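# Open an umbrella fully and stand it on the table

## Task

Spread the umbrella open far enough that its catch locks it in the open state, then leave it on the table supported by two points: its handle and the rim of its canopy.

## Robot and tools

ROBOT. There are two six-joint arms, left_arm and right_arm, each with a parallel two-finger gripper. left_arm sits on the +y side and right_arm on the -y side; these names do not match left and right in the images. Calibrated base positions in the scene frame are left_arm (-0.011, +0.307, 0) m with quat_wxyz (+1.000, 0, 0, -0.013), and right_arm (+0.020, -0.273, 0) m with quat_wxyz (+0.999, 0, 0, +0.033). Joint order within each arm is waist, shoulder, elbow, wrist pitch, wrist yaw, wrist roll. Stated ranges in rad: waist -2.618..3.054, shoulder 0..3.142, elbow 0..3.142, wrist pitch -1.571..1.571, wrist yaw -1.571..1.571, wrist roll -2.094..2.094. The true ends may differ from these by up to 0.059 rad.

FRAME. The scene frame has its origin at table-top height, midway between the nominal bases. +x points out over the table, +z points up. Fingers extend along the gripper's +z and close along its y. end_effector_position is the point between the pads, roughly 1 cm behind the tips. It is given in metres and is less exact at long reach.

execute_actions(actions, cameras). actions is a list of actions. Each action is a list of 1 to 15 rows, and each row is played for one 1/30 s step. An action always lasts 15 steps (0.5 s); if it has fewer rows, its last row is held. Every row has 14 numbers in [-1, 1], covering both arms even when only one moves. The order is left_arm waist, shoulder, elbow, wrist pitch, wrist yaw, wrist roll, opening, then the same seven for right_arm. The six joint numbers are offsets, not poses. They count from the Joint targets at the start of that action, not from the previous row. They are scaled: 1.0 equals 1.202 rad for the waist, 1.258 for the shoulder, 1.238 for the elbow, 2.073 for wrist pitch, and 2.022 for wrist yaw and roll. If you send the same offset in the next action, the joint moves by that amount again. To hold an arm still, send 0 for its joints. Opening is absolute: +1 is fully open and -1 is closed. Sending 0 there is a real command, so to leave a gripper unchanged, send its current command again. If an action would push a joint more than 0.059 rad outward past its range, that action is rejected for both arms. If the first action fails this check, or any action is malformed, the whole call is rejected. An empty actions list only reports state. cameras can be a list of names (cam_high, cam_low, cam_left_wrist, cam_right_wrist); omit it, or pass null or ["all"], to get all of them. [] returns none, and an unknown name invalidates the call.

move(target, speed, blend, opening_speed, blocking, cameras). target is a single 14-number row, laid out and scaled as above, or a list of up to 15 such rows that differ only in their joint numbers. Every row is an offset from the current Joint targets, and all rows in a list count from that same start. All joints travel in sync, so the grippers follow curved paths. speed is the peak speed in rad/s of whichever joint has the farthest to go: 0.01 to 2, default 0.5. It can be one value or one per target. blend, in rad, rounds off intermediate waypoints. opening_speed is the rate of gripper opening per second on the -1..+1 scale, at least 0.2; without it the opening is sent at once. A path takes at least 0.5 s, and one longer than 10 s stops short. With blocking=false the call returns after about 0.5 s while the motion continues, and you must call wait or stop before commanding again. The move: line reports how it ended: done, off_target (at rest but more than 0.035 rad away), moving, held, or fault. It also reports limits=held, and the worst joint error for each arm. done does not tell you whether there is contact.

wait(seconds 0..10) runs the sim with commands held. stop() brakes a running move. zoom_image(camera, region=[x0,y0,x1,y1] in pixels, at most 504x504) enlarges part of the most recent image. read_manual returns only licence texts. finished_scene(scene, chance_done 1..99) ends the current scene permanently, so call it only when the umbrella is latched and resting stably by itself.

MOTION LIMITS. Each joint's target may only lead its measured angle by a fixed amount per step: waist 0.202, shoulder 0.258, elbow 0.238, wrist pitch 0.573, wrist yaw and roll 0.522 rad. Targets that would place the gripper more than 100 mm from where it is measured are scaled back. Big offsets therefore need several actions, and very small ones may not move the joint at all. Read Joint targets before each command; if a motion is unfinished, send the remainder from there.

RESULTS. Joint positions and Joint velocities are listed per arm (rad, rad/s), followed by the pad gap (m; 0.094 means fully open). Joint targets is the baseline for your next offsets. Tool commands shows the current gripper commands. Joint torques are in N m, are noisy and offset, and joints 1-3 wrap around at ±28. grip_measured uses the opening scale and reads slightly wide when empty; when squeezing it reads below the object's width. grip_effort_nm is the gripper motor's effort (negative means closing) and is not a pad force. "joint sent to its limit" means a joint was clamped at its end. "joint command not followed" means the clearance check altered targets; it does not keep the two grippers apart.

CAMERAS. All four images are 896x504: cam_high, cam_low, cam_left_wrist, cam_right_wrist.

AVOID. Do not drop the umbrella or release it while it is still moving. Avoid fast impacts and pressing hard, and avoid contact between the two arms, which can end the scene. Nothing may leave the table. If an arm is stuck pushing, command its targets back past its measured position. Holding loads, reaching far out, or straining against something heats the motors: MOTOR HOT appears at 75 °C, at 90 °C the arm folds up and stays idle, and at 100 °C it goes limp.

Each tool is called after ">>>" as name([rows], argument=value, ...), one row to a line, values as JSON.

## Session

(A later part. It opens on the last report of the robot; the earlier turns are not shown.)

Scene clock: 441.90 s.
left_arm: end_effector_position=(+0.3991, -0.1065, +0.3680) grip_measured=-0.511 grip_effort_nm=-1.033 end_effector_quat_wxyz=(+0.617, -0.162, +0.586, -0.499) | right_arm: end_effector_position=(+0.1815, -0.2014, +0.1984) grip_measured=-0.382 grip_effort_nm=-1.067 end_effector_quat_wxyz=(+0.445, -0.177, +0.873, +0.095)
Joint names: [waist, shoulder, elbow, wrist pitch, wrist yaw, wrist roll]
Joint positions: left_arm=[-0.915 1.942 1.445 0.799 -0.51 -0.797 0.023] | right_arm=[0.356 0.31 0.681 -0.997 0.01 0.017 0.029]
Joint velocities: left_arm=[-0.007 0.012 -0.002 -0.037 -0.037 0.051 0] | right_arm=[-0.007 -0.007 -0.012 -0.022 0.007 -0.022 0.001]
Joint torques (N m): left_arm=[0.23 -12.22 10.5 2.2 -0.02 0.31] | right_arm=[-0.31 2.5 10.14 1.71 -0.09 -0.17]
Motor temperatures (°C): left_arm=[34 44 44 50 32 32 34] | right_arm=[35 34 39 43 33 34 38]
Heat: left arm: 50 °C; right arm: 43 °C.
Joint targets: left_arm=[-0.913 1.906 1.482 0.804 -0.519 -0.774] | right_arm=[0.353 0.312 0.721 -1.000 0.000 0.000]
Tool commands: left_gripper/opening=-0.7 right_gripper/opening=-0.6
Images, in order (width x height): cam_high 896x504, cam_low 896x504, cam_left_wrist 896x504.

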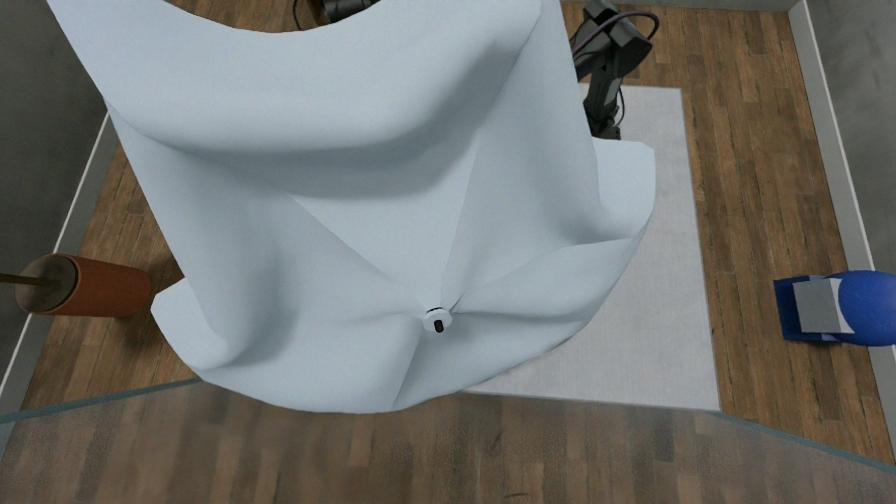

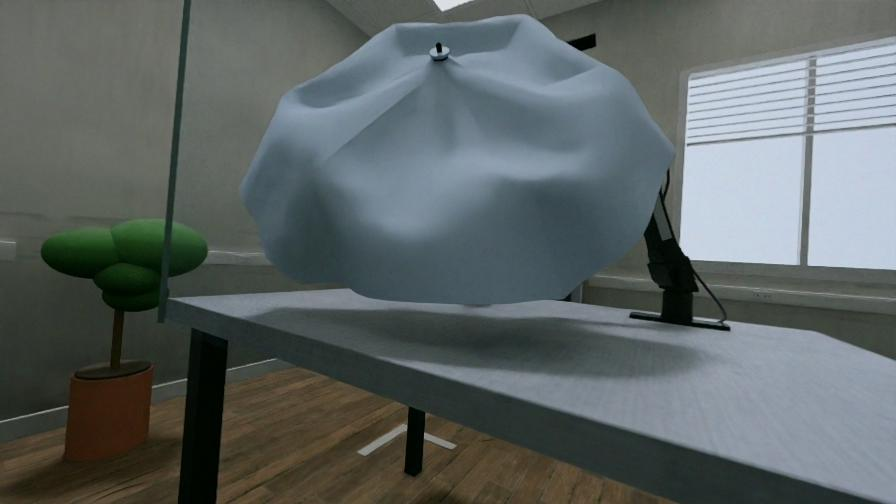

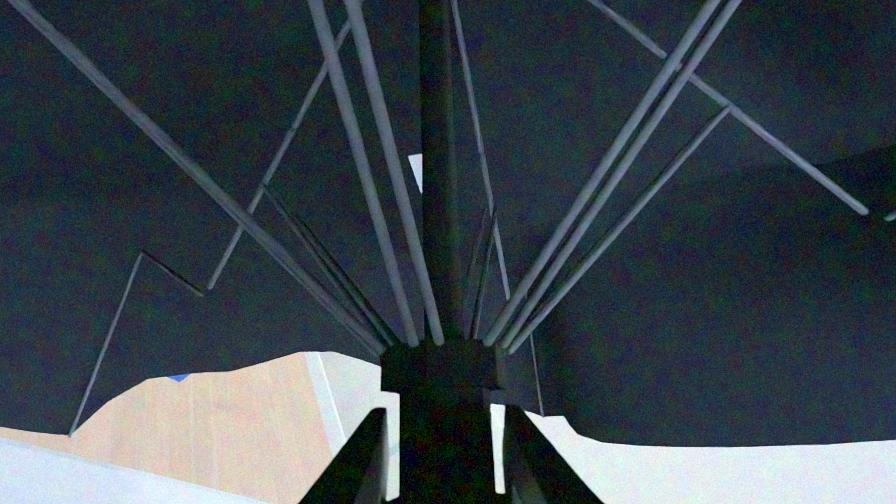

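>>> move(target=[0.0374, 0.004, 0.0452, -0.027, 0.0173, -0.004, -0.7, 0, 0, 0, 0, 0, 0, -0.6], speed=0.1, cameras=["cam_high", "cam_left_wrist"])

Scene clock: 459.17 s.
left_arm: end_effector_position=(+0.4107, -0.1020, +0.3797) grip_measured=-0.511 grip_effort_nm=-1.043 end_effector_quat_wxyz=(+0.619, -0.158, +0.589, -0.495) | right_arm: end_effector_position=(+0.1814, -0.2012, +0.1983) grip_measured=-0.382 grip_effort_nm=-1.057 end_effector_quat_wxyz=(+0.445, -0.176, +0.873, +0.096)
Joint names: [waist, shoulder, elbow, wrist pitch, wrist yaw, wrist roll]
Joint positions: left_arm=[-0.886 1.942 1.497 0.739 -0.481 -0.798 0.023] | right_arm=[0.356 0.31 0.681 -0.997 0.009 0.021 0.029]
Joint velocities: left_arm=[-0.002 0.007 0.012 -0.007 0.022 -0.022 0.001] | right_arm=[-0.007 0.002 -0.012 -0.051 -0.037 -0.007 -0.001]
Joint torques (N m): left_arm=[1.65 -11.89 10.99 2.26 0.02 0.22] | right_arm=[-0.31 2.45 10.18 1.73 -0.09 -0.18]
Motor temperatures (°C): left_arm=[34 46 45 50 32 32 34] | right_arm=[35 34 39 43 33 34 38]
Heat: left arm: 50 °C; right arm: 43 °C.
Joint targets: left_arm=[-0.868 1.911 1.538 0.748 -0.484 -0.782] | right_arm=[0.353 0.312 0.721 -1.000 0.000 0.000]
move: off_target (left_arm, right_arm); left_arm: the elbow is farthest, 0.041 rad from its target; right_arm: the elbow is farthest, 0.040 rad from its target
Images, in order (width x height): cam_high 896x504, cam_left_wrist 896x504.

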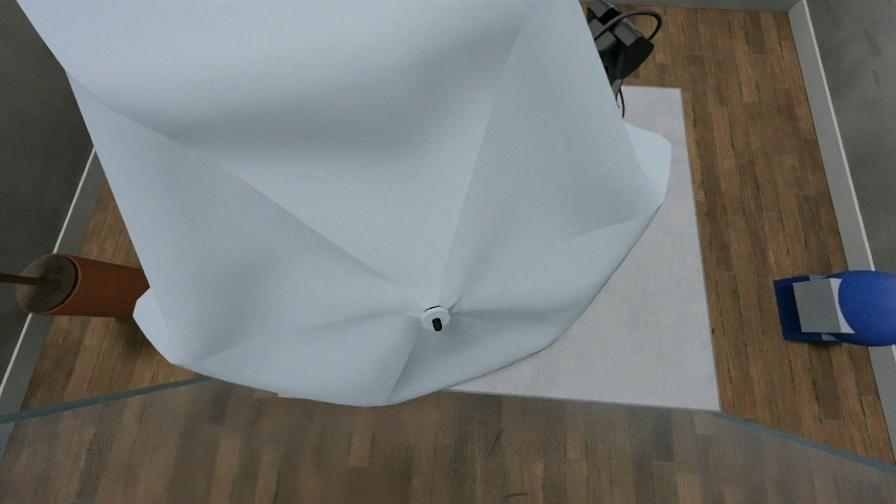

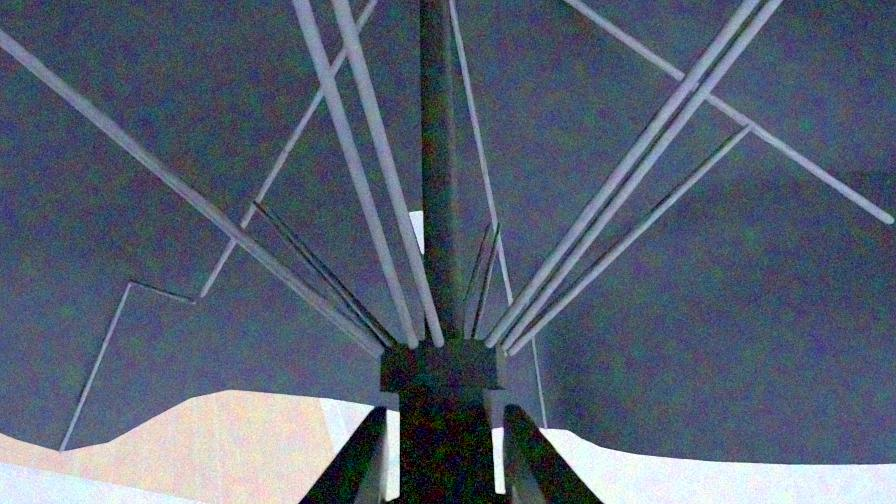

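>>> move(target=[0.0474, 0.0127, 0.0598, -0.028, 0.0213, -0.0089, -0.7, 0, 0, 0, 0, 0, 0, -0.6], speed=0.1, cameras=["cam_high", "cam_left_wrist"])

Scene clock: 463.13 s.
left_arm: end_effector_position=(+0.4209, -0.1008, +0.3948) grip_measured=-0.513 grip_effort_nm=-1.033 end_effector_quat_wxyz=(+0.614, -0.146, +0.593, -0.500) | right_arm: end_effector_position=(+0.1824, -0.1995, +0.2054) grip_measured=-0.382 grip_effort_nm=-1.067 end_effector_quat_wxyz=(+0.453, -0.171, +0.869, +0.104)
Joint names: [waist, shoulder, elbow, wrist pitch, wrist yaw, wrist roll]
Joint positions: left_arm=[-0.856 1.942 1.562 0.663 -0.424 -0.805 0.023] | right_arm=[0.356 0.31 0.693 -0.986 0.002 0.033 0.029]
Joint velocities: left_arm=[0.002 0.002 -0.007 -0.022 0.022 -0.022 0] | right_arm=[-0.007 0.002 0.027 -0.007 -0.022 -0.007 -0.001]
Joint torques (N m): left_arm=[3.95 -10.71 11.78 2.48 -0.13 0.1] | right_arm=[-0.27 2.51 9.07 1.64 -0.02 -0.32]
Motor temperatures (°C): left_arm=[34 46 45 50 32 32 34] | right_arm=[35 34 39 43 33 34 38]
Heat: left arm: 50 °C; right arm: 43 °C.
Joint targets: left_arm=[-0.811 1.927 1.612 0.690 -0.441 -0.800] | right_arm=[0.353 0.312 0.722 -1.000 0.000 0.000]
move: off_target (left_arm); left_arm: the elbow is farthest, 0.050 rad from its target
Images, in order (width x height): cam_high 896x504, cam_left_wrist 896x504.

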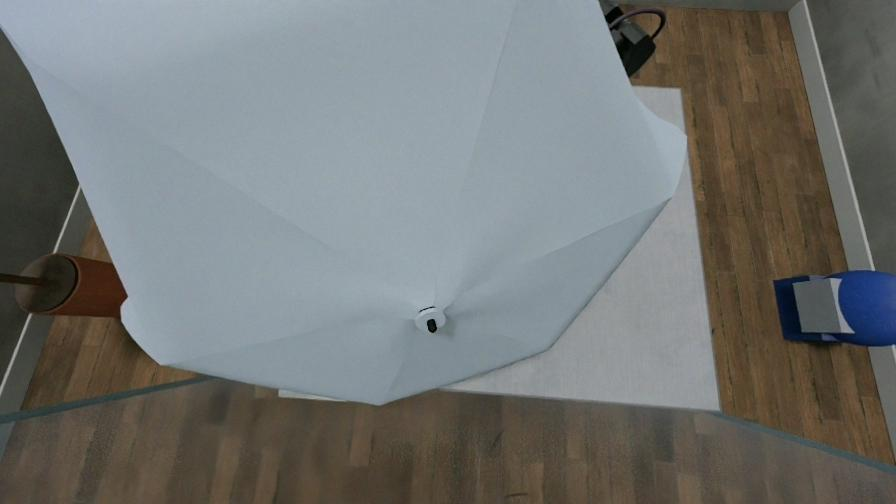

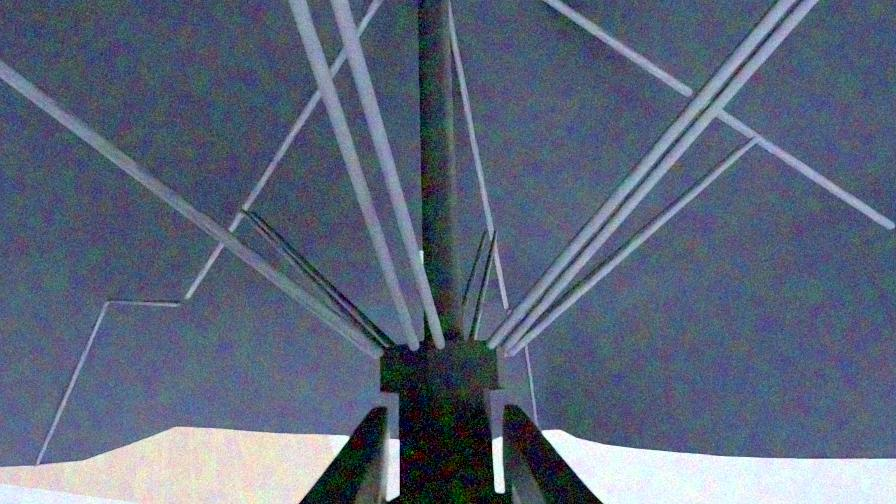

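>>> move(target=[0.0333, 0.0175, 0.0485, -0.0174, -0.0005, -0.005, -0.7, 0, 0, 0, 0, 0, 0, -0.6], speed=0.1, cameras=["cam_high", "cam_low", "cam_left_wrist"])

Scene clock: 471.67 s.
left_arm: end_effector_position=(+0.4278, -0.0987, +0.4069) grip_measured=-0.515 grip_effort_nm=-1.033 end_effector_quat_wxyz=(+0.611, -0.140, +0.595, -0.502) | right_arm: end_effector_position=(+0.1829, -0.1973, +0.2108) grip_measured=-0.382 grip_effort_nm=-1.057 end_effector_quat_wxyz=(+0.460, -0.168, +0.865, +0.113)
Joint names: [waist, shoulder, elbow, wrist pitch, wrist yaw, wrist roll]
Joint positions: left_arm=[-0.835 1.942 1.615 0.603 -0.39 -0.811 0.023] | right_arm=[0.356 0.31 0.701 -0.976 -0.008 0.043 0.029]
Joint velocities: left_arm=[-0.002 -0.002 0.002 0.007 0.007 0.007 0] | right_arm=[0.002 -0.007 0.017 -0.007 -0.007 0.051 0]
Joint torques (N m): left_arm=[5.61 -9.14 12.46 2.75 -0.47 0.04] | right_arm=[-0.29 2.54 8.32 1.56 0.11 -0.43]
Motor temperatures (°C): left_arm=[34 45 46 51 32 32 34] | right_arm=[35 34 39 43 33 34 38]
Heat: left arm: 51 °C; right arm: 43 °C.
Joint targets: left_arm=[-0.771 1.949 1.672 0.654 -0.442 -0.810] | right_arm=[0.353 0.312 0.722 -1.000 0.000 0.000]
move: off_target (left_arm, right_arm); left_arm: the waist is farthest, 0.064 rad from its target; right_arm: the wrist roll is farthest, 0.043 rad from its target
Images, in order (width x height): cam_high 896x504, cam_low 896x504, cam_left_wrist 896x504.

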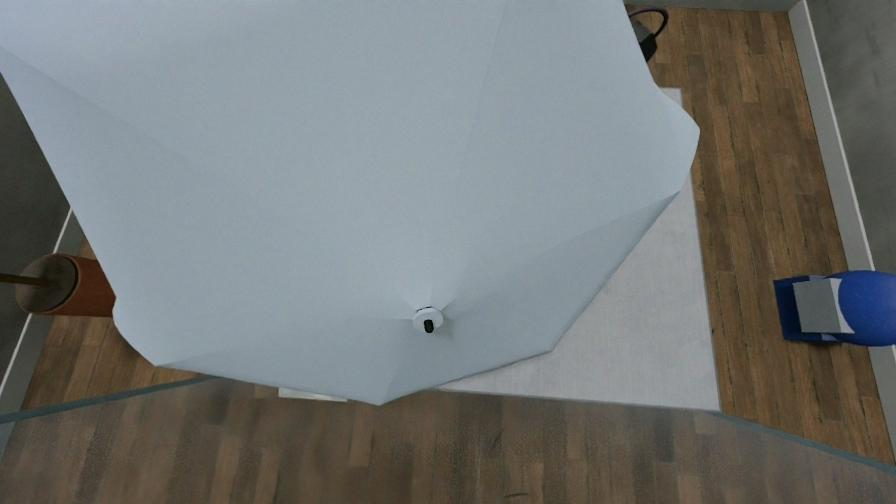

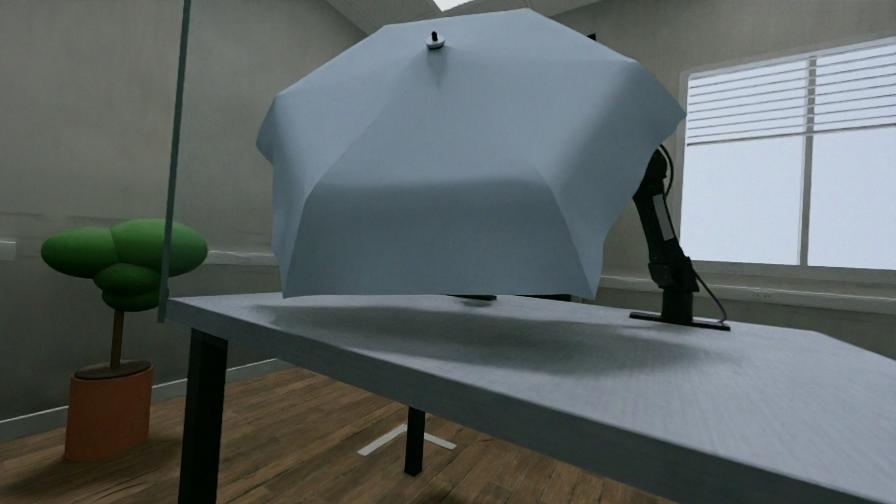

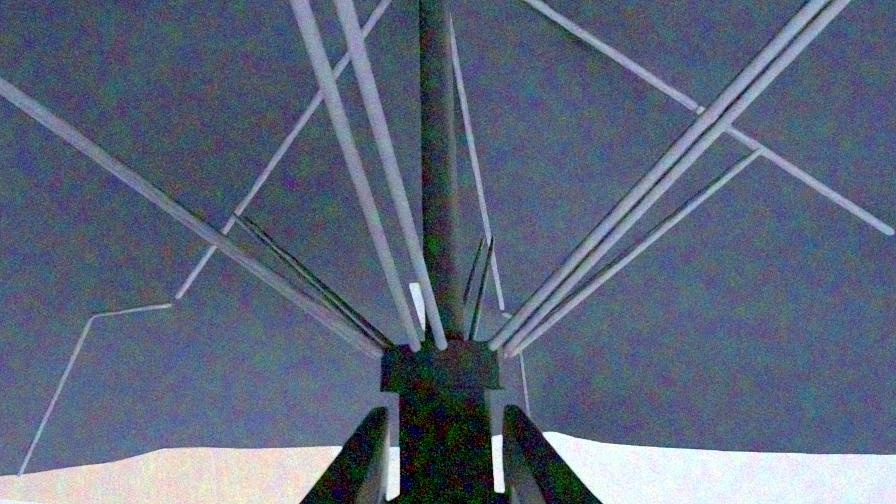

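>>> move(target=[0.0416, 0.012, 0.0444, -0.0217, 0.0124, -0.005, -0.7, 0, 0, 0, 0, 0, 0, -0.6], speed=0.1, cameras=["cam_high", "cam_left_wrist"])

Scene clock: 481.17 s.
left_arm: end_effector_position=(+0.4361, -0.0960, +0.4182) grip_measured=-0.516 grip_effort_nm=-1.038 end_effector_quat_wxyz=(+0.604, -0.125, +0.600, -0.510) | right_arm: end_effector_position=(+0.1843, -0.1956, +0.2176) grip_measured=-0.382 grip_effort_nm=-1.062 end_effector_quat_wxyz=(+0.469, -0.166, +0.859, +0.119)
Joint names: [waist, shoulder, elbow, wrist pitch, wrist yaw, wrist roll]
Joint positions: left_arm=[-0.803 1.942 1.665 0.542 -0.322 -0.821 0.023] | right_arm=[0.356 0.31 0.71 -0.96 -0.013 0.048 0.029]
Joint velocities: left_arm=[0.002 -0.007 0.017 -0.037 -0.022 0.037 0.001] | right_arm=[-0.017 -0.012 -0.002 -0.051 -0.066 -0.066 0]
Joint torques (N m): left_arm=[7.15 -8.09 12.88 2.97 -0.9 0.06] | right_arm=[-0.34 2.56 7.54 1.45 0.15 -0.46]
Motor temperatures (°C): left_arm=[35 44 46 52 32 31 34] | right_arm=[35 34 39 43 33 34 38]
Heat: left arm: 52 °C; right arm: 43 °C.
Joint targets: left_arm=[-0.721 1.964 1.727 0.609 -0.417 -0.820] | right_arm=[0.353 0.312 0.722 -1.000 0.000 0.000]
move: off_target (left_arm, right_arm); left_arm: the wrist yaw is farthest, 0.095 rad from its target; right_arm: the wrist roll is farthest, 0.048 rad from its target
Images, in order (width x height): cam_high 896x504, cam_left_wrist 896x504.

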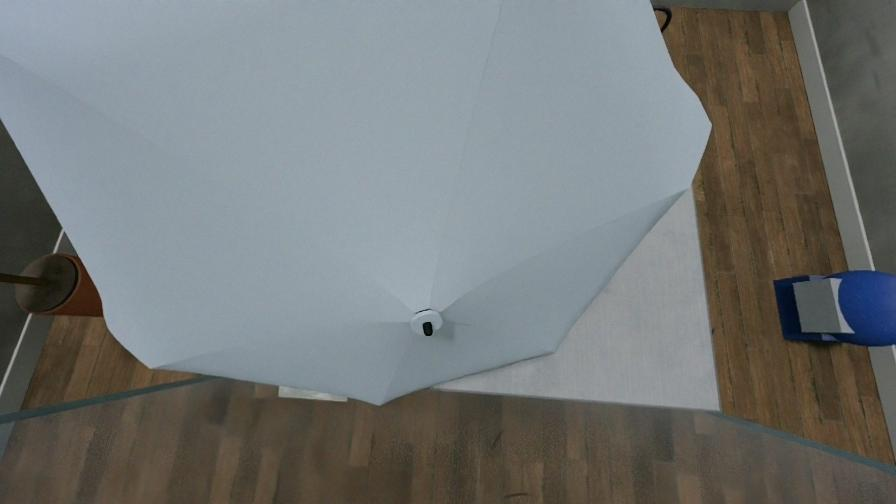

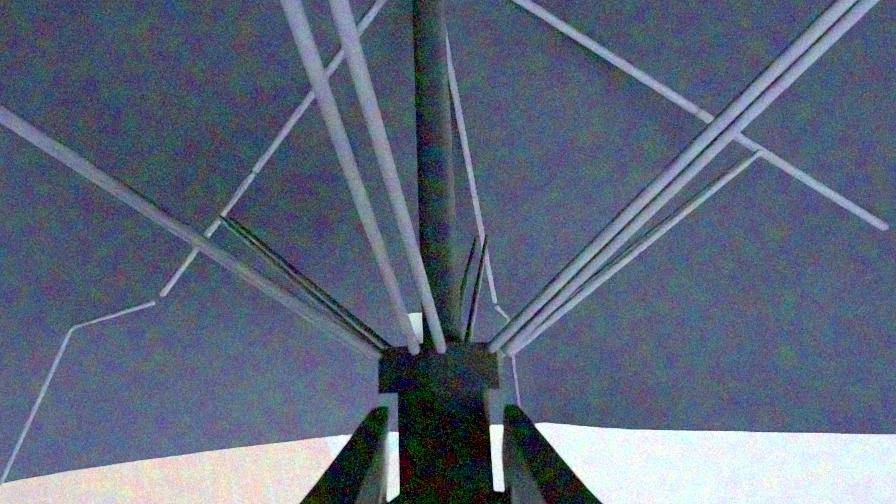

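>>> move(target=[0.05, 0.016, 0.0525, -0.0241, 0.0, -0.005, -0.7, 0, 0, 0, 0, 0, 0, -0.6], speed=0.1, cameras=["cam_high", "cam_left_wrist"])

Scene clock: 488.60 s.
left_arm: end_effector_position=(+0.4545, -0.0837, +0.4344) grip_measured=-0.517 grip_effort_nm=-1.043 end_effector_quat_wxyz=(+0.605, -0.126, +0.592, -0.517) | right_arm: end_effector_position=(+0.1865, -0.1939, +0.2259) grip_measured=-0.382 grip_effort_nm=-1.062 end_effector_quat_wxyz=(+0.482, -0.167, +0.851, +0.122)
Joint names: [waist, shoulder, elbow, wrist pitch, wrist yaw, wrist roll]
Joint positions: left_arm=[-0.752 1.961 1.739 0.504 -0.269 -0.839 0.023] | right_arm=[0.356 0.31 0.718 -0.938 -0.017 0.045 0.029]
Joint velocities: left_arm=[0.002 -0.017 -0.022 0.037 -0.007 -0.007 0] | right_arm=[-0.012 -0.012 -0.002 0.007 -0.051 0.051 0]
Joint torques (N m): left_arm=[7.94 -8.23 12.14 2.83 -1.43 0.15] | right_arm=[-0.29 2.61 6.76 1.27 0.2 -0.43]
Motor temperatures (°C): left_arm=[35 44 47 52 32 31 34] | right_arm=[35 34 38 43 33 34 38]
Heat: left arm: 52 °C; right arm: 43 °C.
Joint targets: left_arm=[-0.661 1.984 1.792 0.559 -0.417 -0.830] | right_arm=[0.353 0.312 0.721 -1.000 0.000 0.000]
move: off_target (left_arm, right_arm); left_arm: the wrist yaw is farthest, 0.148 rad from its target; right_arm: the wrist pitch is farthest, 0.062 rad from its target
Images, in order (width x height): cam_high 896x504, cam_left_wrist 896x504.

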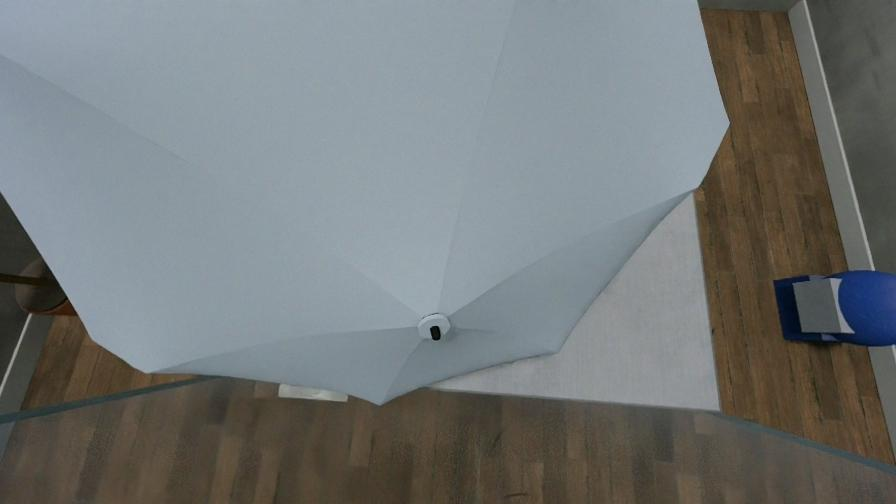

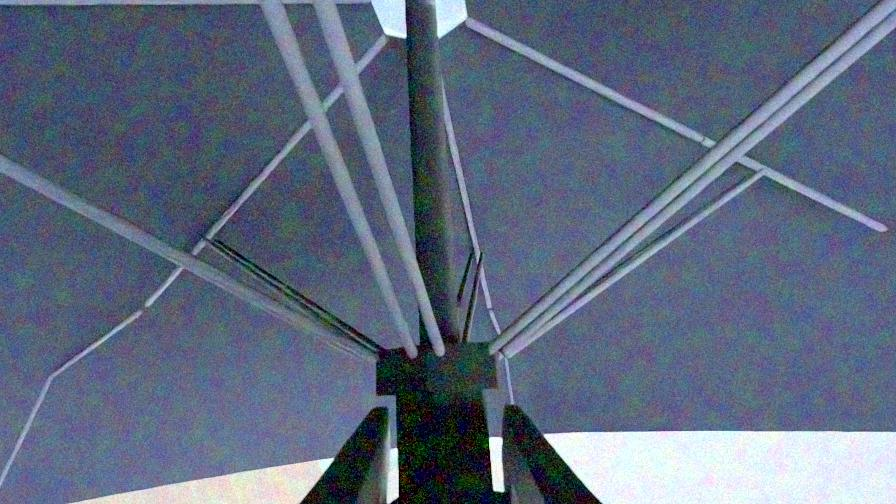

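>>> move(target=[-0.03, -0.008, -0.03, 0.012, 0.015, 0.0, -0.7, 0, 0, 0, 0, 0, 0, -0.6], speed=0.1, cameras=["cam_high", "cam_left_wrist"])

Scene clock: 492.27 s.
left_arm: end_effector_position=(+0.4540, -0.0843, +0.4348) grip_measured=-0.517 grip_effort_nm=-1.038 end_effector_quat_wxyz=(+0.605, -0.124, +0.592, -0.518) | right_arm: end_effector_position=(+0.1864, -0.1940, +0.2258) grip_measured=-0.382 grip_effort_nm=-1.067 end_effector_quat_wxyz=(+0.482, -0.167, +0.851, +0.122)
Joint names: [waist, shoulder, elbow, wrist pitch, wrist yaw, wrist roll]
Joint positions: left_arm=[-0.752 1.961 1.739 0.505 -0.265 -0.839 0.023] | right_arm=[0.356 0.31 0.718 -0.939 -0.017 0.045 0.029]
Joint velocities: left_arm=[-0.007 0.002 -0.027 0.022 -0.007 -0.007 0] | right_arm=[0.007 -0.002 0.007 0.037 0.007 -0.022 0.001]
Joint torques (N m): left_arm=[4.79 -8.95 9.02 3.07 -1.17 0.15] | right_arm=[-0.32 2.56 6.75 1.28 0.19 -0.41]
Motor temperatures (°C): left_arm=[35 43 46 53 33 31 34] | right_arm=[35 34 38 42 33 34 38]
Heat: left arm: 53 °C; right arm: 42 °C.
Joint targets: left_arm=[-0.697 1.974 1.755 0.584 -0.387 -0.830] | right_arm=[0.353 0.312 0.721 -1.000 0.000 0.000]
move: off_target (left_arm, right_arm); left_arm: the wrist yaw is farthest, 0.122 rad from its target; right_arm: the wrist pitch is farthest, 0.061 rad from its target
Images, in order (width x height): cam_high 896x504, cam_left_wrist 896x504.

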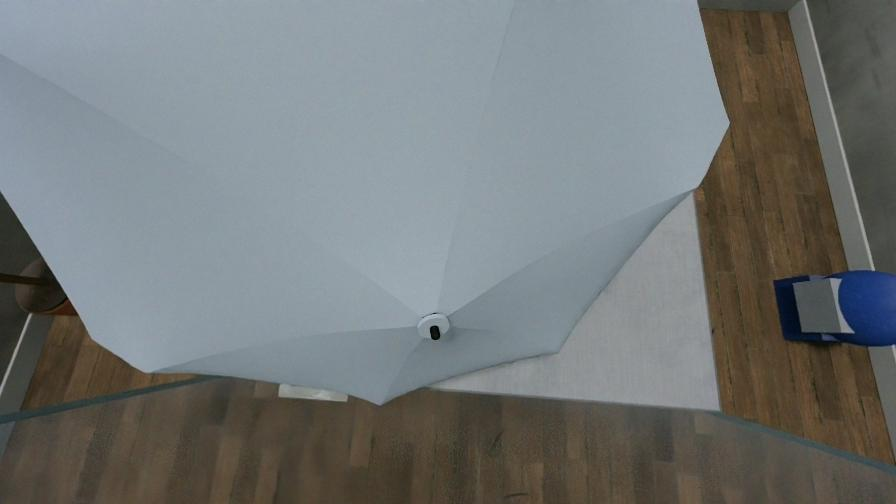

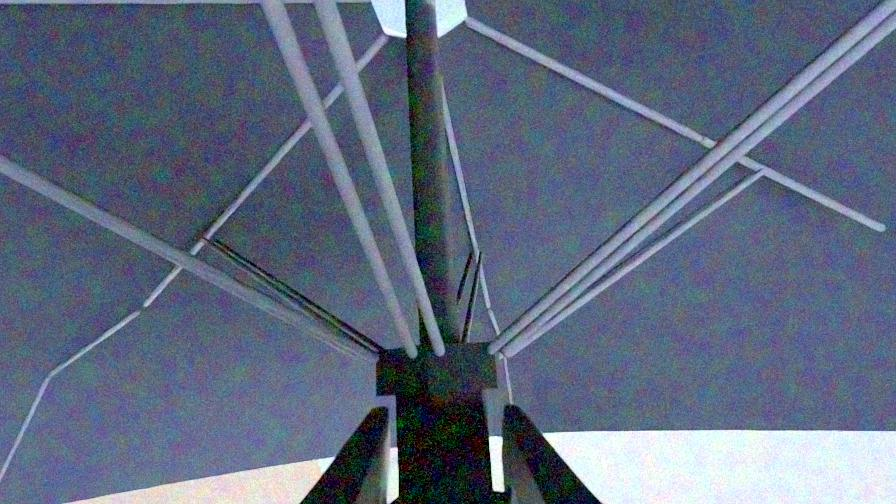

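>>> move(target=[-0.035, -0.003, -0.005, 0.0, 0.025, 0.0, -0.7, 0, 0, 0, 0, 0, 0, -0.6], speed=0.1, cameras=["cam_high", "cam_left_wrist"])

Scene clock: 495.10 s.
left_arm: end_effector_position=(+0.4500, -0.0891, +0.4339) grip_measured=-0.517 grip_effort_nm=-1.033 end_effector_quat_wxyz=(+0.603, -0.121, +0.594, -0.518) | right_arm: end_effector_position=(+0.1842, -0.1950, +0.2217) grip_measured=-0.382 grip_effort_nm=-1.067 end_effector_quat_wxyz=(+0.474, -0.168, +0.856, +0.120)
Joint names: [waist, shoulder, elbow, wrist pitch, wrist yaw, wrist roll]
Joint positions: left_arm=[-0.764 1.961 1.739 0.502 -0.27 -0.835 0.023] | right_arm=[0.356 0.31 0.718 -0.958 -0.017 0.045 0.029]
Joint velocities: left_arm=[0.012 0.012 -0.007 -0.051 -0.051 0.007 0.001] | right_arm=[-0.012 0.017 -0.007 0.022 0.022 0.007 -0.001]
Joint torques (N m): left_arm=[2.17 -9.21 8.51 3.12 -0.62 0.09] | right_arm=[-0.31 2.55 6.76 1.43 0.18 -0.42]
Motor temperatures (°C): left_arm=[35 43 46 54 33 31 34] | right_arm=[35 34 38 42 33 34 38]
Heat: left arm: 54 °C; right arm: 42 °C.
Joint targets: left_arm=[-0.739 1.970 1.749 0.584 -0.336 -0.830] | right_arm=[0.353 0.312 0.721 -1.000 0.000 0.000]
move: off_target (left_arm, right_arm); left_arm: the wrist pitch is farthest, 0.082 rad from its target; right_arm: the wrist roll is farthest, 0.045 rad from its target
Images, in order (width x height): cam_high 896x504, cam_left_wrist 896x504.

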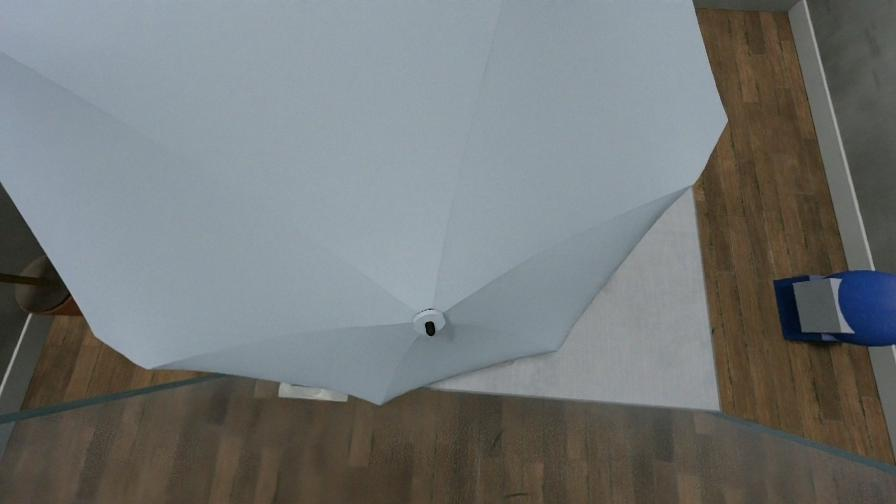

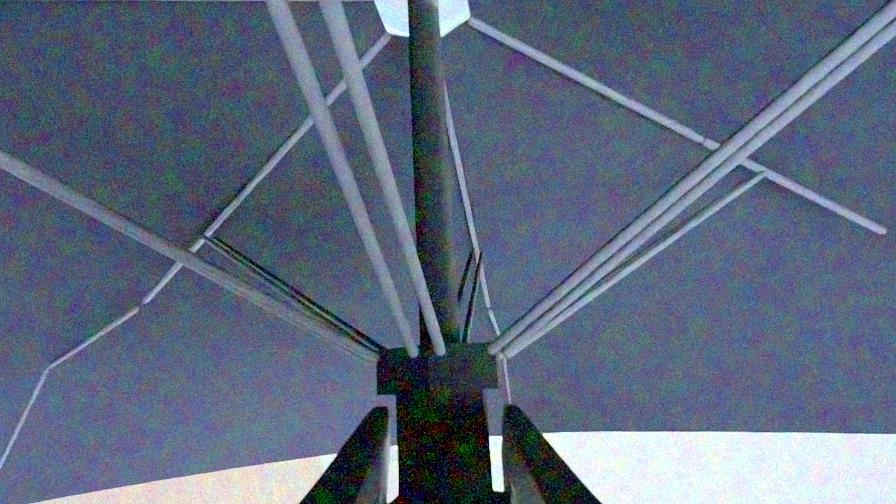

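>>> move(target=[-0.03, -0.003, -0.005, 0.0, 0.02, 0.0, -0.7, 0, 0, 0, 0, 0, 0, -0.6], speed=0.1, cameras=["cam_left_wrist"])

Scene clock: 498.87 s.
left_arm: end_effector_position=(+0.4455, -0.0945, +0.4321) grip_measured=-0.517 grip_effort_nm=-1.043 end_effector_quat_wxyz=(+0.602, -0.118, +0.598, -0.516) | right_arm: end_effector_position=(+0.1822, -0.1956, +0.2184) grip_measured=-0.382 grip_effort_nm=-1.048 end_effector_quat_wxyz=(+0.467, -0.166, +0.860, +0.121)
Joint names: [waist, shoulder, elbow, wrist pitch, wrist yaw, wrist roll]
Joint positions: left_arm=[-0.778 1.961 1.739 0.495 -0.279 -0.826 0.023] | right_arm=[0.356 0.31 0.718 -0.973 -0.018 0.05 0.029]
Joint velocities: left_arm=[0.002 -0.002 0.002 0.037 0.007 -0.007 0] | right_arm=[0.002 -0.017 -0.007 0.022 0.066 0.051 0]
Joint torques (N m): left_arm=[0.27 -9.47 8.01 3.2 -0.14 0] | right_arm=[-0.31 2.56 6.71 1.57 0.21 -0.48]
Motor temperatures (°C): left_arm=[35 43 45 54 33 31 34] | right_arm=[35 34 38 42 33 34 38]
Heat: left arm: 54 °C; right arm: 42 °C.
Joint targets: left_arm=[-0.775 1.966 1.742 0.584 -0.296 -0.830] | right_arm=[0.353 0.312 0.721 -1.000 0.000 0.000]
move: off_target (left_arm, right_arm); left_arm: the wrist pitch is farthest, 0.089 rad from its target; right_arm: the wrist roll is farthest, 0.050 rad from its target
Images, in order (width x height): cam_left_wrist 896x504.

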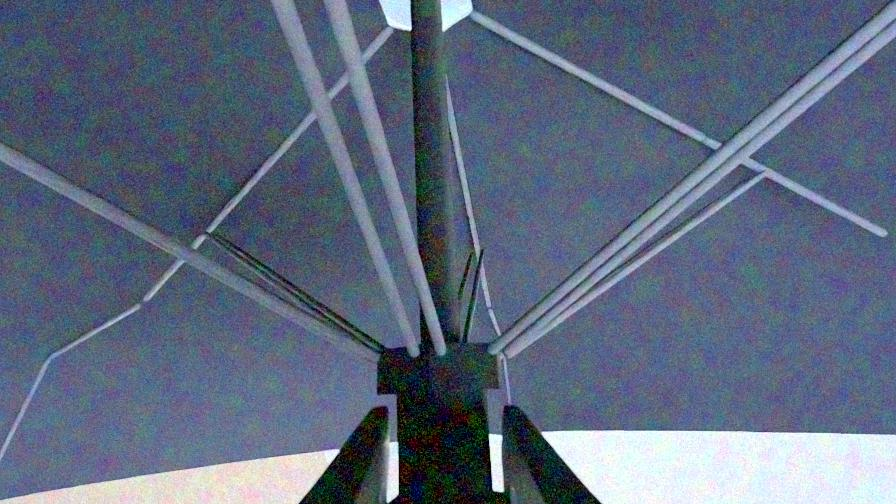

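>>> move(target=[-0.025, -0.003, -0.005, 0.0, 0.01, 0.0, -0.7, 0, 0, 0, 0, 0, 0, -0.6], speed=0.1, cameras=["cam_left_wrist"])

Scene clock: 502.67 s.
left_arm: end_effector_position=(+0.4370, -0.1058, +0.4240) grip_measured=-0.518 grip_effort_nm=-1.038 end_effector_quat_wxyz=(+0.596, -0.110, +0.608, -0.513) | right_arm: end_effector_position=(+0.1816, -0.1954, +0.2177) grip_measured=-0.382 grip_effort_nm=-1.062 end_effector_quat_wxyz=(+0.464, -0.158, +0.863, +0.126)
Joint names: [waist, shoulder, elbow, wrist pitch, wrist yaw, wrist roll]
Joint positions: left_arm=[-0.803 1.961 1.729 0.482 -0.287 -0.818 0.023] | right_arm=[0.356 0.31 0.718 -0.977 -0.021 0.071 0.029]
Joint velocities: left_arm=[-0.032 0.002 -0.002 -0.022 -0.022 0.007 -0.001] | right_arm=[0.012 0.017 0.002 0.007 0.051 -0.007 0.001]
Joint torques (N m): left_arm=[-0.16 -9.76 8.34 3.35 0.12 -0.09] | right_arm=[-0.32 2.55 6.69 1.6 0.23 -0.68]
Motor temperatures (°C): left_arm=[35 43 45 55 32 31 34] | right_arm=[35 34 38 42 33 35 38]
Heat: left arm: 55 °C; right arm: 42 °C.
Joint targets: left_arm=[-0.805 1.962 1.736 0.584 -0.276 -0.830] | right_arm=[0.353 0.312 0.721 -1.000 0.000 0.000]
move: off_target (left_arm, right_arm); left_arm: the wrist pitch is farthest, 0.102 rad from its target; right_arm: the wrist roll is farthest, 0.071 rad from its target
Images, in order (width x height): cam_left_wrist 896x504.

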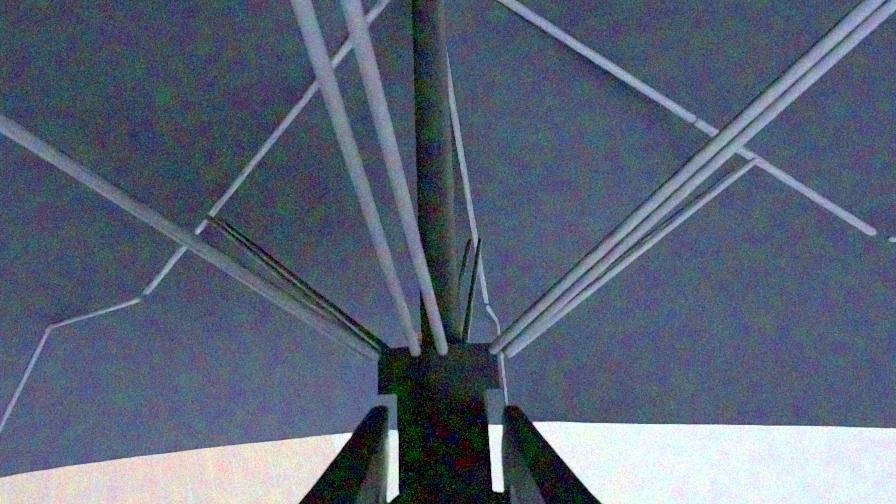

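>>> move(target=[0.1373, 0.0223, 0.0598, -0.0164, -0.0762, 0.0, -0.7, 0, 0, 0, 0, 0, 0, -0.6], speed=0.1, cameras=["cam_high", "cam_left_wrist"])

Scene clock: 516.93 s.
left_arm: end_effector_position=(+0.4839, -0.0567, +0.4222) grip_measured=-0.519 grip_effort_nm=-1.038 end_effector_quat_wxyz=(+0.616, -0.163, +0.596, -0.489) | right_arm: end_effector_position=(+0.1861, -0.1910, +0.2271) grip_measured=-0.382 grip_effort_nm=-1.062 end_effector_quat_wxyz=(+0.484, -0.176, +0.848, +0.126)
Joint names: [waist, shoulder, elbow, wrist pitch, wrist yaw, wrist roll]
Joint positions: left_arm=[-0.698 1.986 1.756 0.482 -0.31 -0.859 0.023] | right_arm=[0.356 0.311 0.718 -0.932 -0.032 0.031 0.029]
Joint velocities: left_arm=[-0.002 -0.012 0.002 -0.066 0.007 -0.037 0] | right_arm=[0.007 -0.002 -0.007 0.037 -0.037 0.066 0.001]
Joint torques (N m): left_arm=[5.04 -9.77 12.26 2.99 -1.16 0.38] | right_arm=[-0.31 2.45 6.76 1.22 0.36 -0.3]
Motor temperatures (°C): left_arm=[35 43 44 57 32 31 34] | right_arm=[35 34 38 42 33 35 38]
Heat: left arm: 57 °C; right arm: 42 °C.
Joint targets: left_arm=[-0.640 1.990 1.810 0.550 -0.430 -0.830] | right_arm=[0.353 0.312 0.721 -1.000 0.000 0.000]
move: off_target (left_arm, right_arm); left_arm: the wrist yaw is farthest, 0.120 rad from its target; right_arm: the wrist pitch is farthest, 0.068 rad from its target
Images, in order (width x height): cam_high 896x504, cam_left_wrist 896x504.

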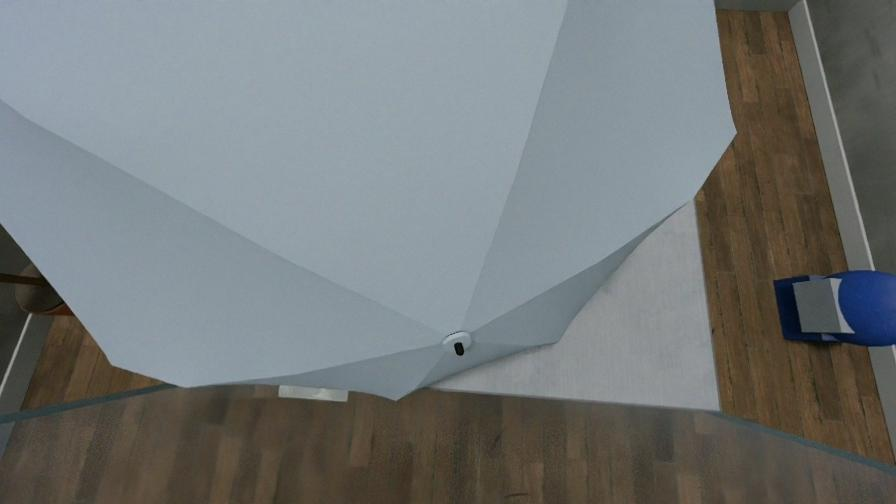

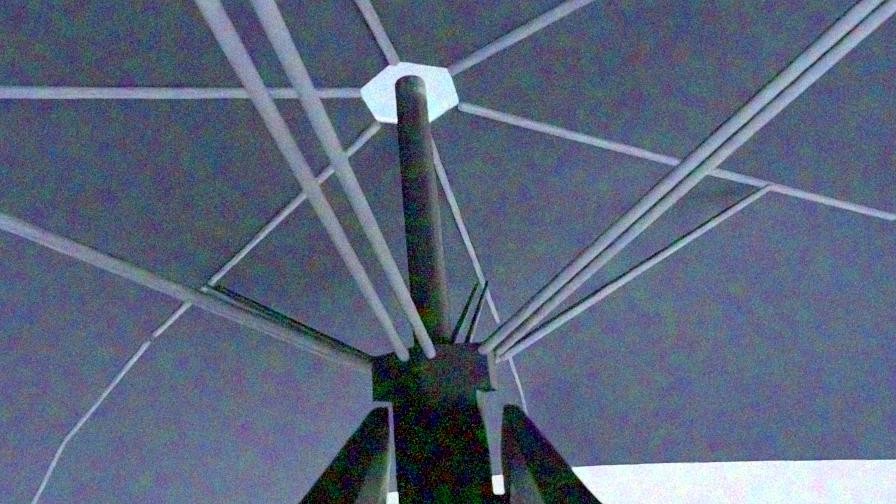

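>>> move(target=[-0.03, -0.003, -0.01, 0.0, 0.015, 0.0, -0.7, 0, 0, 0, 0, 0, 0, -0.6], speed=0.1, cameras=["cam_left_wrist"])

>>> zoom_image(camera="cam_left_wrist", region=[280, 40, 600, 420])

Scene clock: 520.40 s.
left_arm: end_effector_position=(+0.4823, -0.0587, +0.4222) grip_measured=-0.519 grip_effort_nm=-1.033 end_effector_quat_wxyz=(+0.615, -0.162, +0.596, -0.490) | right_arm: end_effector_position=(+0.1853, -0.1914, +0.2256) grip_measured=-0.382 grip_effort_nm=-1.057 end_effector_quat_wxyz=(+0.481, -0.177, +0.850, +0.125)
Joint names: [waist, shoulder, elbow, wrist pitch, wrist yaw, wrist roll]
Joint positions: left_arm=[-0.703 1.986 1.756 0.482 -0.312 -0.859 0.023] | right_arm=[0.356 0.311 0.718 -0.939 -0.032 0.031 0.029]
Joint velocities: left_arm=[-0.007 0.012 -0.002 0.066 -0.051 0.037 0.001] | right_arm=[0.002 -0.022 0.007 -0.007 -0.037 0.051 -0.001]
Joint torques (N m): left_arm=[2.36 -10 11.22 2.98 -0.82 0.38] | right_arm=[-0.31 2.51 6.74 1.27 0.37 -0.3]
Motor temperatures (°C): left_arm=[35 43 44 57 32 31 34] | right_arm=[35 34 38 42 33 35 38]
Heat: left arm: 57 °C; right arm: 42 °C.
Joint targets: left_arm=[-0.676 1.987 1.798 0.550 -0.400 -0.830] | right_arm=[0.353 0.312 0.721 -1.000 0.000 0.000]
move: off_target (left_arm, right_arm); left_arm: the wrist yaw is farthest, 0.087 rad from its target; right_arm: the wrist pitch is farthest, 0.061 rad from its target
Images, in order (width x height): cam_left_wrist 896x504.

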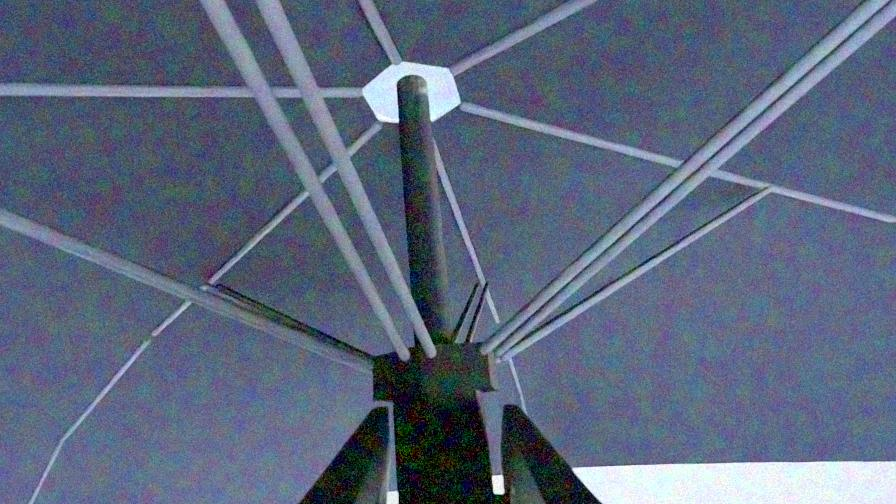

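Scaled by 1.326 from the camera's 896x504 image, which has a finer 1280x720 frame.

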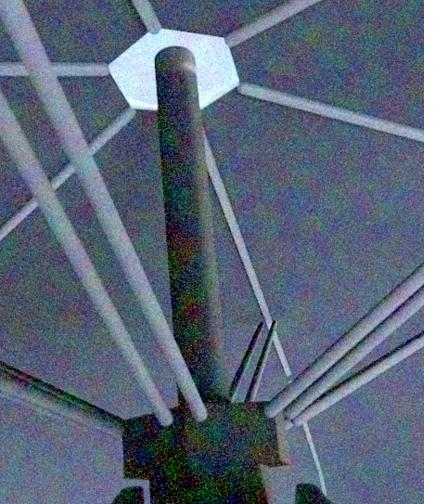

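>>> move(target=[-0.03, -0.003, -0.01, 0.0, 0.015, 0.0, -0.7, 0, 0, 0, 0, 0, 0, -0.6], speed=0.1, cameras=["cam_left_wrist"])

Scene clock: 522.13 s.
left_arm: end_effector_position=(+0.4782, -0.0633, +0.4220) grip_measured=-0.519 grip_effort_nm=-1.033 end_effector_quat_wxyz=(+0.616, -0.161, +0.597, -0.488) | right_arm: end_effector_position=(+0.1831, -0.1924, +0.2216) grip_measured=-0.382 grip_effort_nm=-1.067 end_effector_quat_wxyz=(+0.472, -0.177, +0.854, +0.124)
Joint names: [waist, shoulder, elbow, wrist pitch, wrist yaw, wrist roll]
Joint positions: left_arm=[-0.716 1.986 1.756 0.482 -0.325 -0.852 0.023] | right_arm=[0.356 0.311 0.718 -0.958 -0.032 0.032 0.029]
Joint velocities: left_arm=[0.002 -0.002 0.012 -0.051 0.022 -0.051 0] | right_arm=[-0.027 -0.007 -0.012 -0.007 -0.022 -0.051 -0.001]
Joint torques (N m): left_arm=[0.4 -10.28 10.17 2.97 -0.41 0.29] | right_arm=[-0.29 2.47 6.74 1.43 0.36 -0.3]
Motor temperatures (°C): left_arm=[35 43 44 57 32 31 34] | right_arm=[35 34 38 42 33 35 38]
Heat: left arm: 57 °C; right arm: 42 °C.
Joint targets: left_arm=[-0.712 1.983 1.785 0.550 -0.369 -0.830] | right_arm=[0.353 0.312 0.721 -1.000 0.000 0.000]
move: off_target (left_arm, right_arm); left_arm: the wrist pitch is farthest, 0.068 rad from its target; right_arm: the wrist pitch is farthest, 0.042 rad from its target
Images, in order (width x height): cam_left_wrist 896x504.

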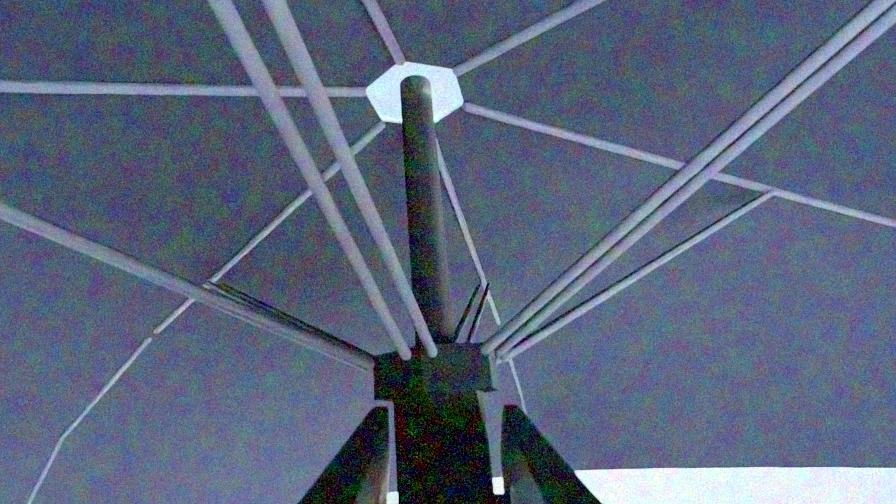

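>>> move(target=[-0.03, -0.003, -0.01, 0.0, 0.01, 0.0, -0.7, 0, 0, 0, 0, 0, 0, -0.6], speed=0.1, cameras=["cam_left_wrist"])

Scene clock: 524.47 s.
left_arm: end_effector_position=(+0.4724, -0.0702, +0.4218) grip_measured=-0.519 grip_effort_nm=-1.033 end_effector_quat_wxyz=(+0.615, -0.158, +0.598, -0.489) | right_arm: end_effector_position=(+0.1811, -0.1933, +0.2180) grip_measured=-0.382 grip_effort_nm=-1.067 end_effector_quat_wxyz=(+0.465, -0.176, +0.859, +0.123)
Joint names: [waist, shoulder, elbow, wrist pitch, wrist yaw, wrist roll]
Joint positions: left_arm=[-0.734 1.986 1.756 0.482 -0.337 -0.845 0.023] | right_arm=[0.356 0.311 0.718 -0.974 -0.032 0.036 0.029]
Joint velocities: left_arm=[0.012 -0.007 0.002 -0.022 -0.051 0.051 0] | right_arm=[0.002 0.002 0.002 0.066 -0.081 -0.051 -0.001]
Joint torques (N m): left_arm=[-1.17 -10.55 9.14 2.97 -0.1 0.21] | right_arm=[-0.31 2.51 6.75 1.57 0.37 -0.33]
Motor temperatures (°C): left_arm=[35 43 44 58 32 31 34] | right_arm=[35 34 38 42 33 35 38]
Heat: left arm: 58 °C; right arm: 42 °C.
Joint targets: left_arm=[-0.748 1.979 1.773 0.550 -0.349 -0.830] | right_arm=[0.353 0.312 0.721 -1.000 0.000 0.000]
move: off_target (left_arm, right_arm); left_arm: the wrist pitch is farthest, 0.068 rad from its target; right_arm: the wrist roll is farthest, 0.036 rad from its target
Images, in order (width x height): cam_left_wrist 896x504.

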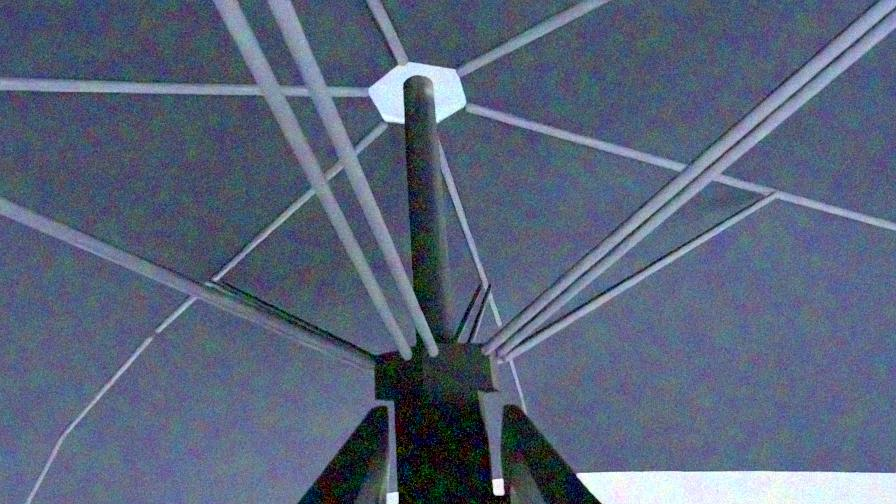

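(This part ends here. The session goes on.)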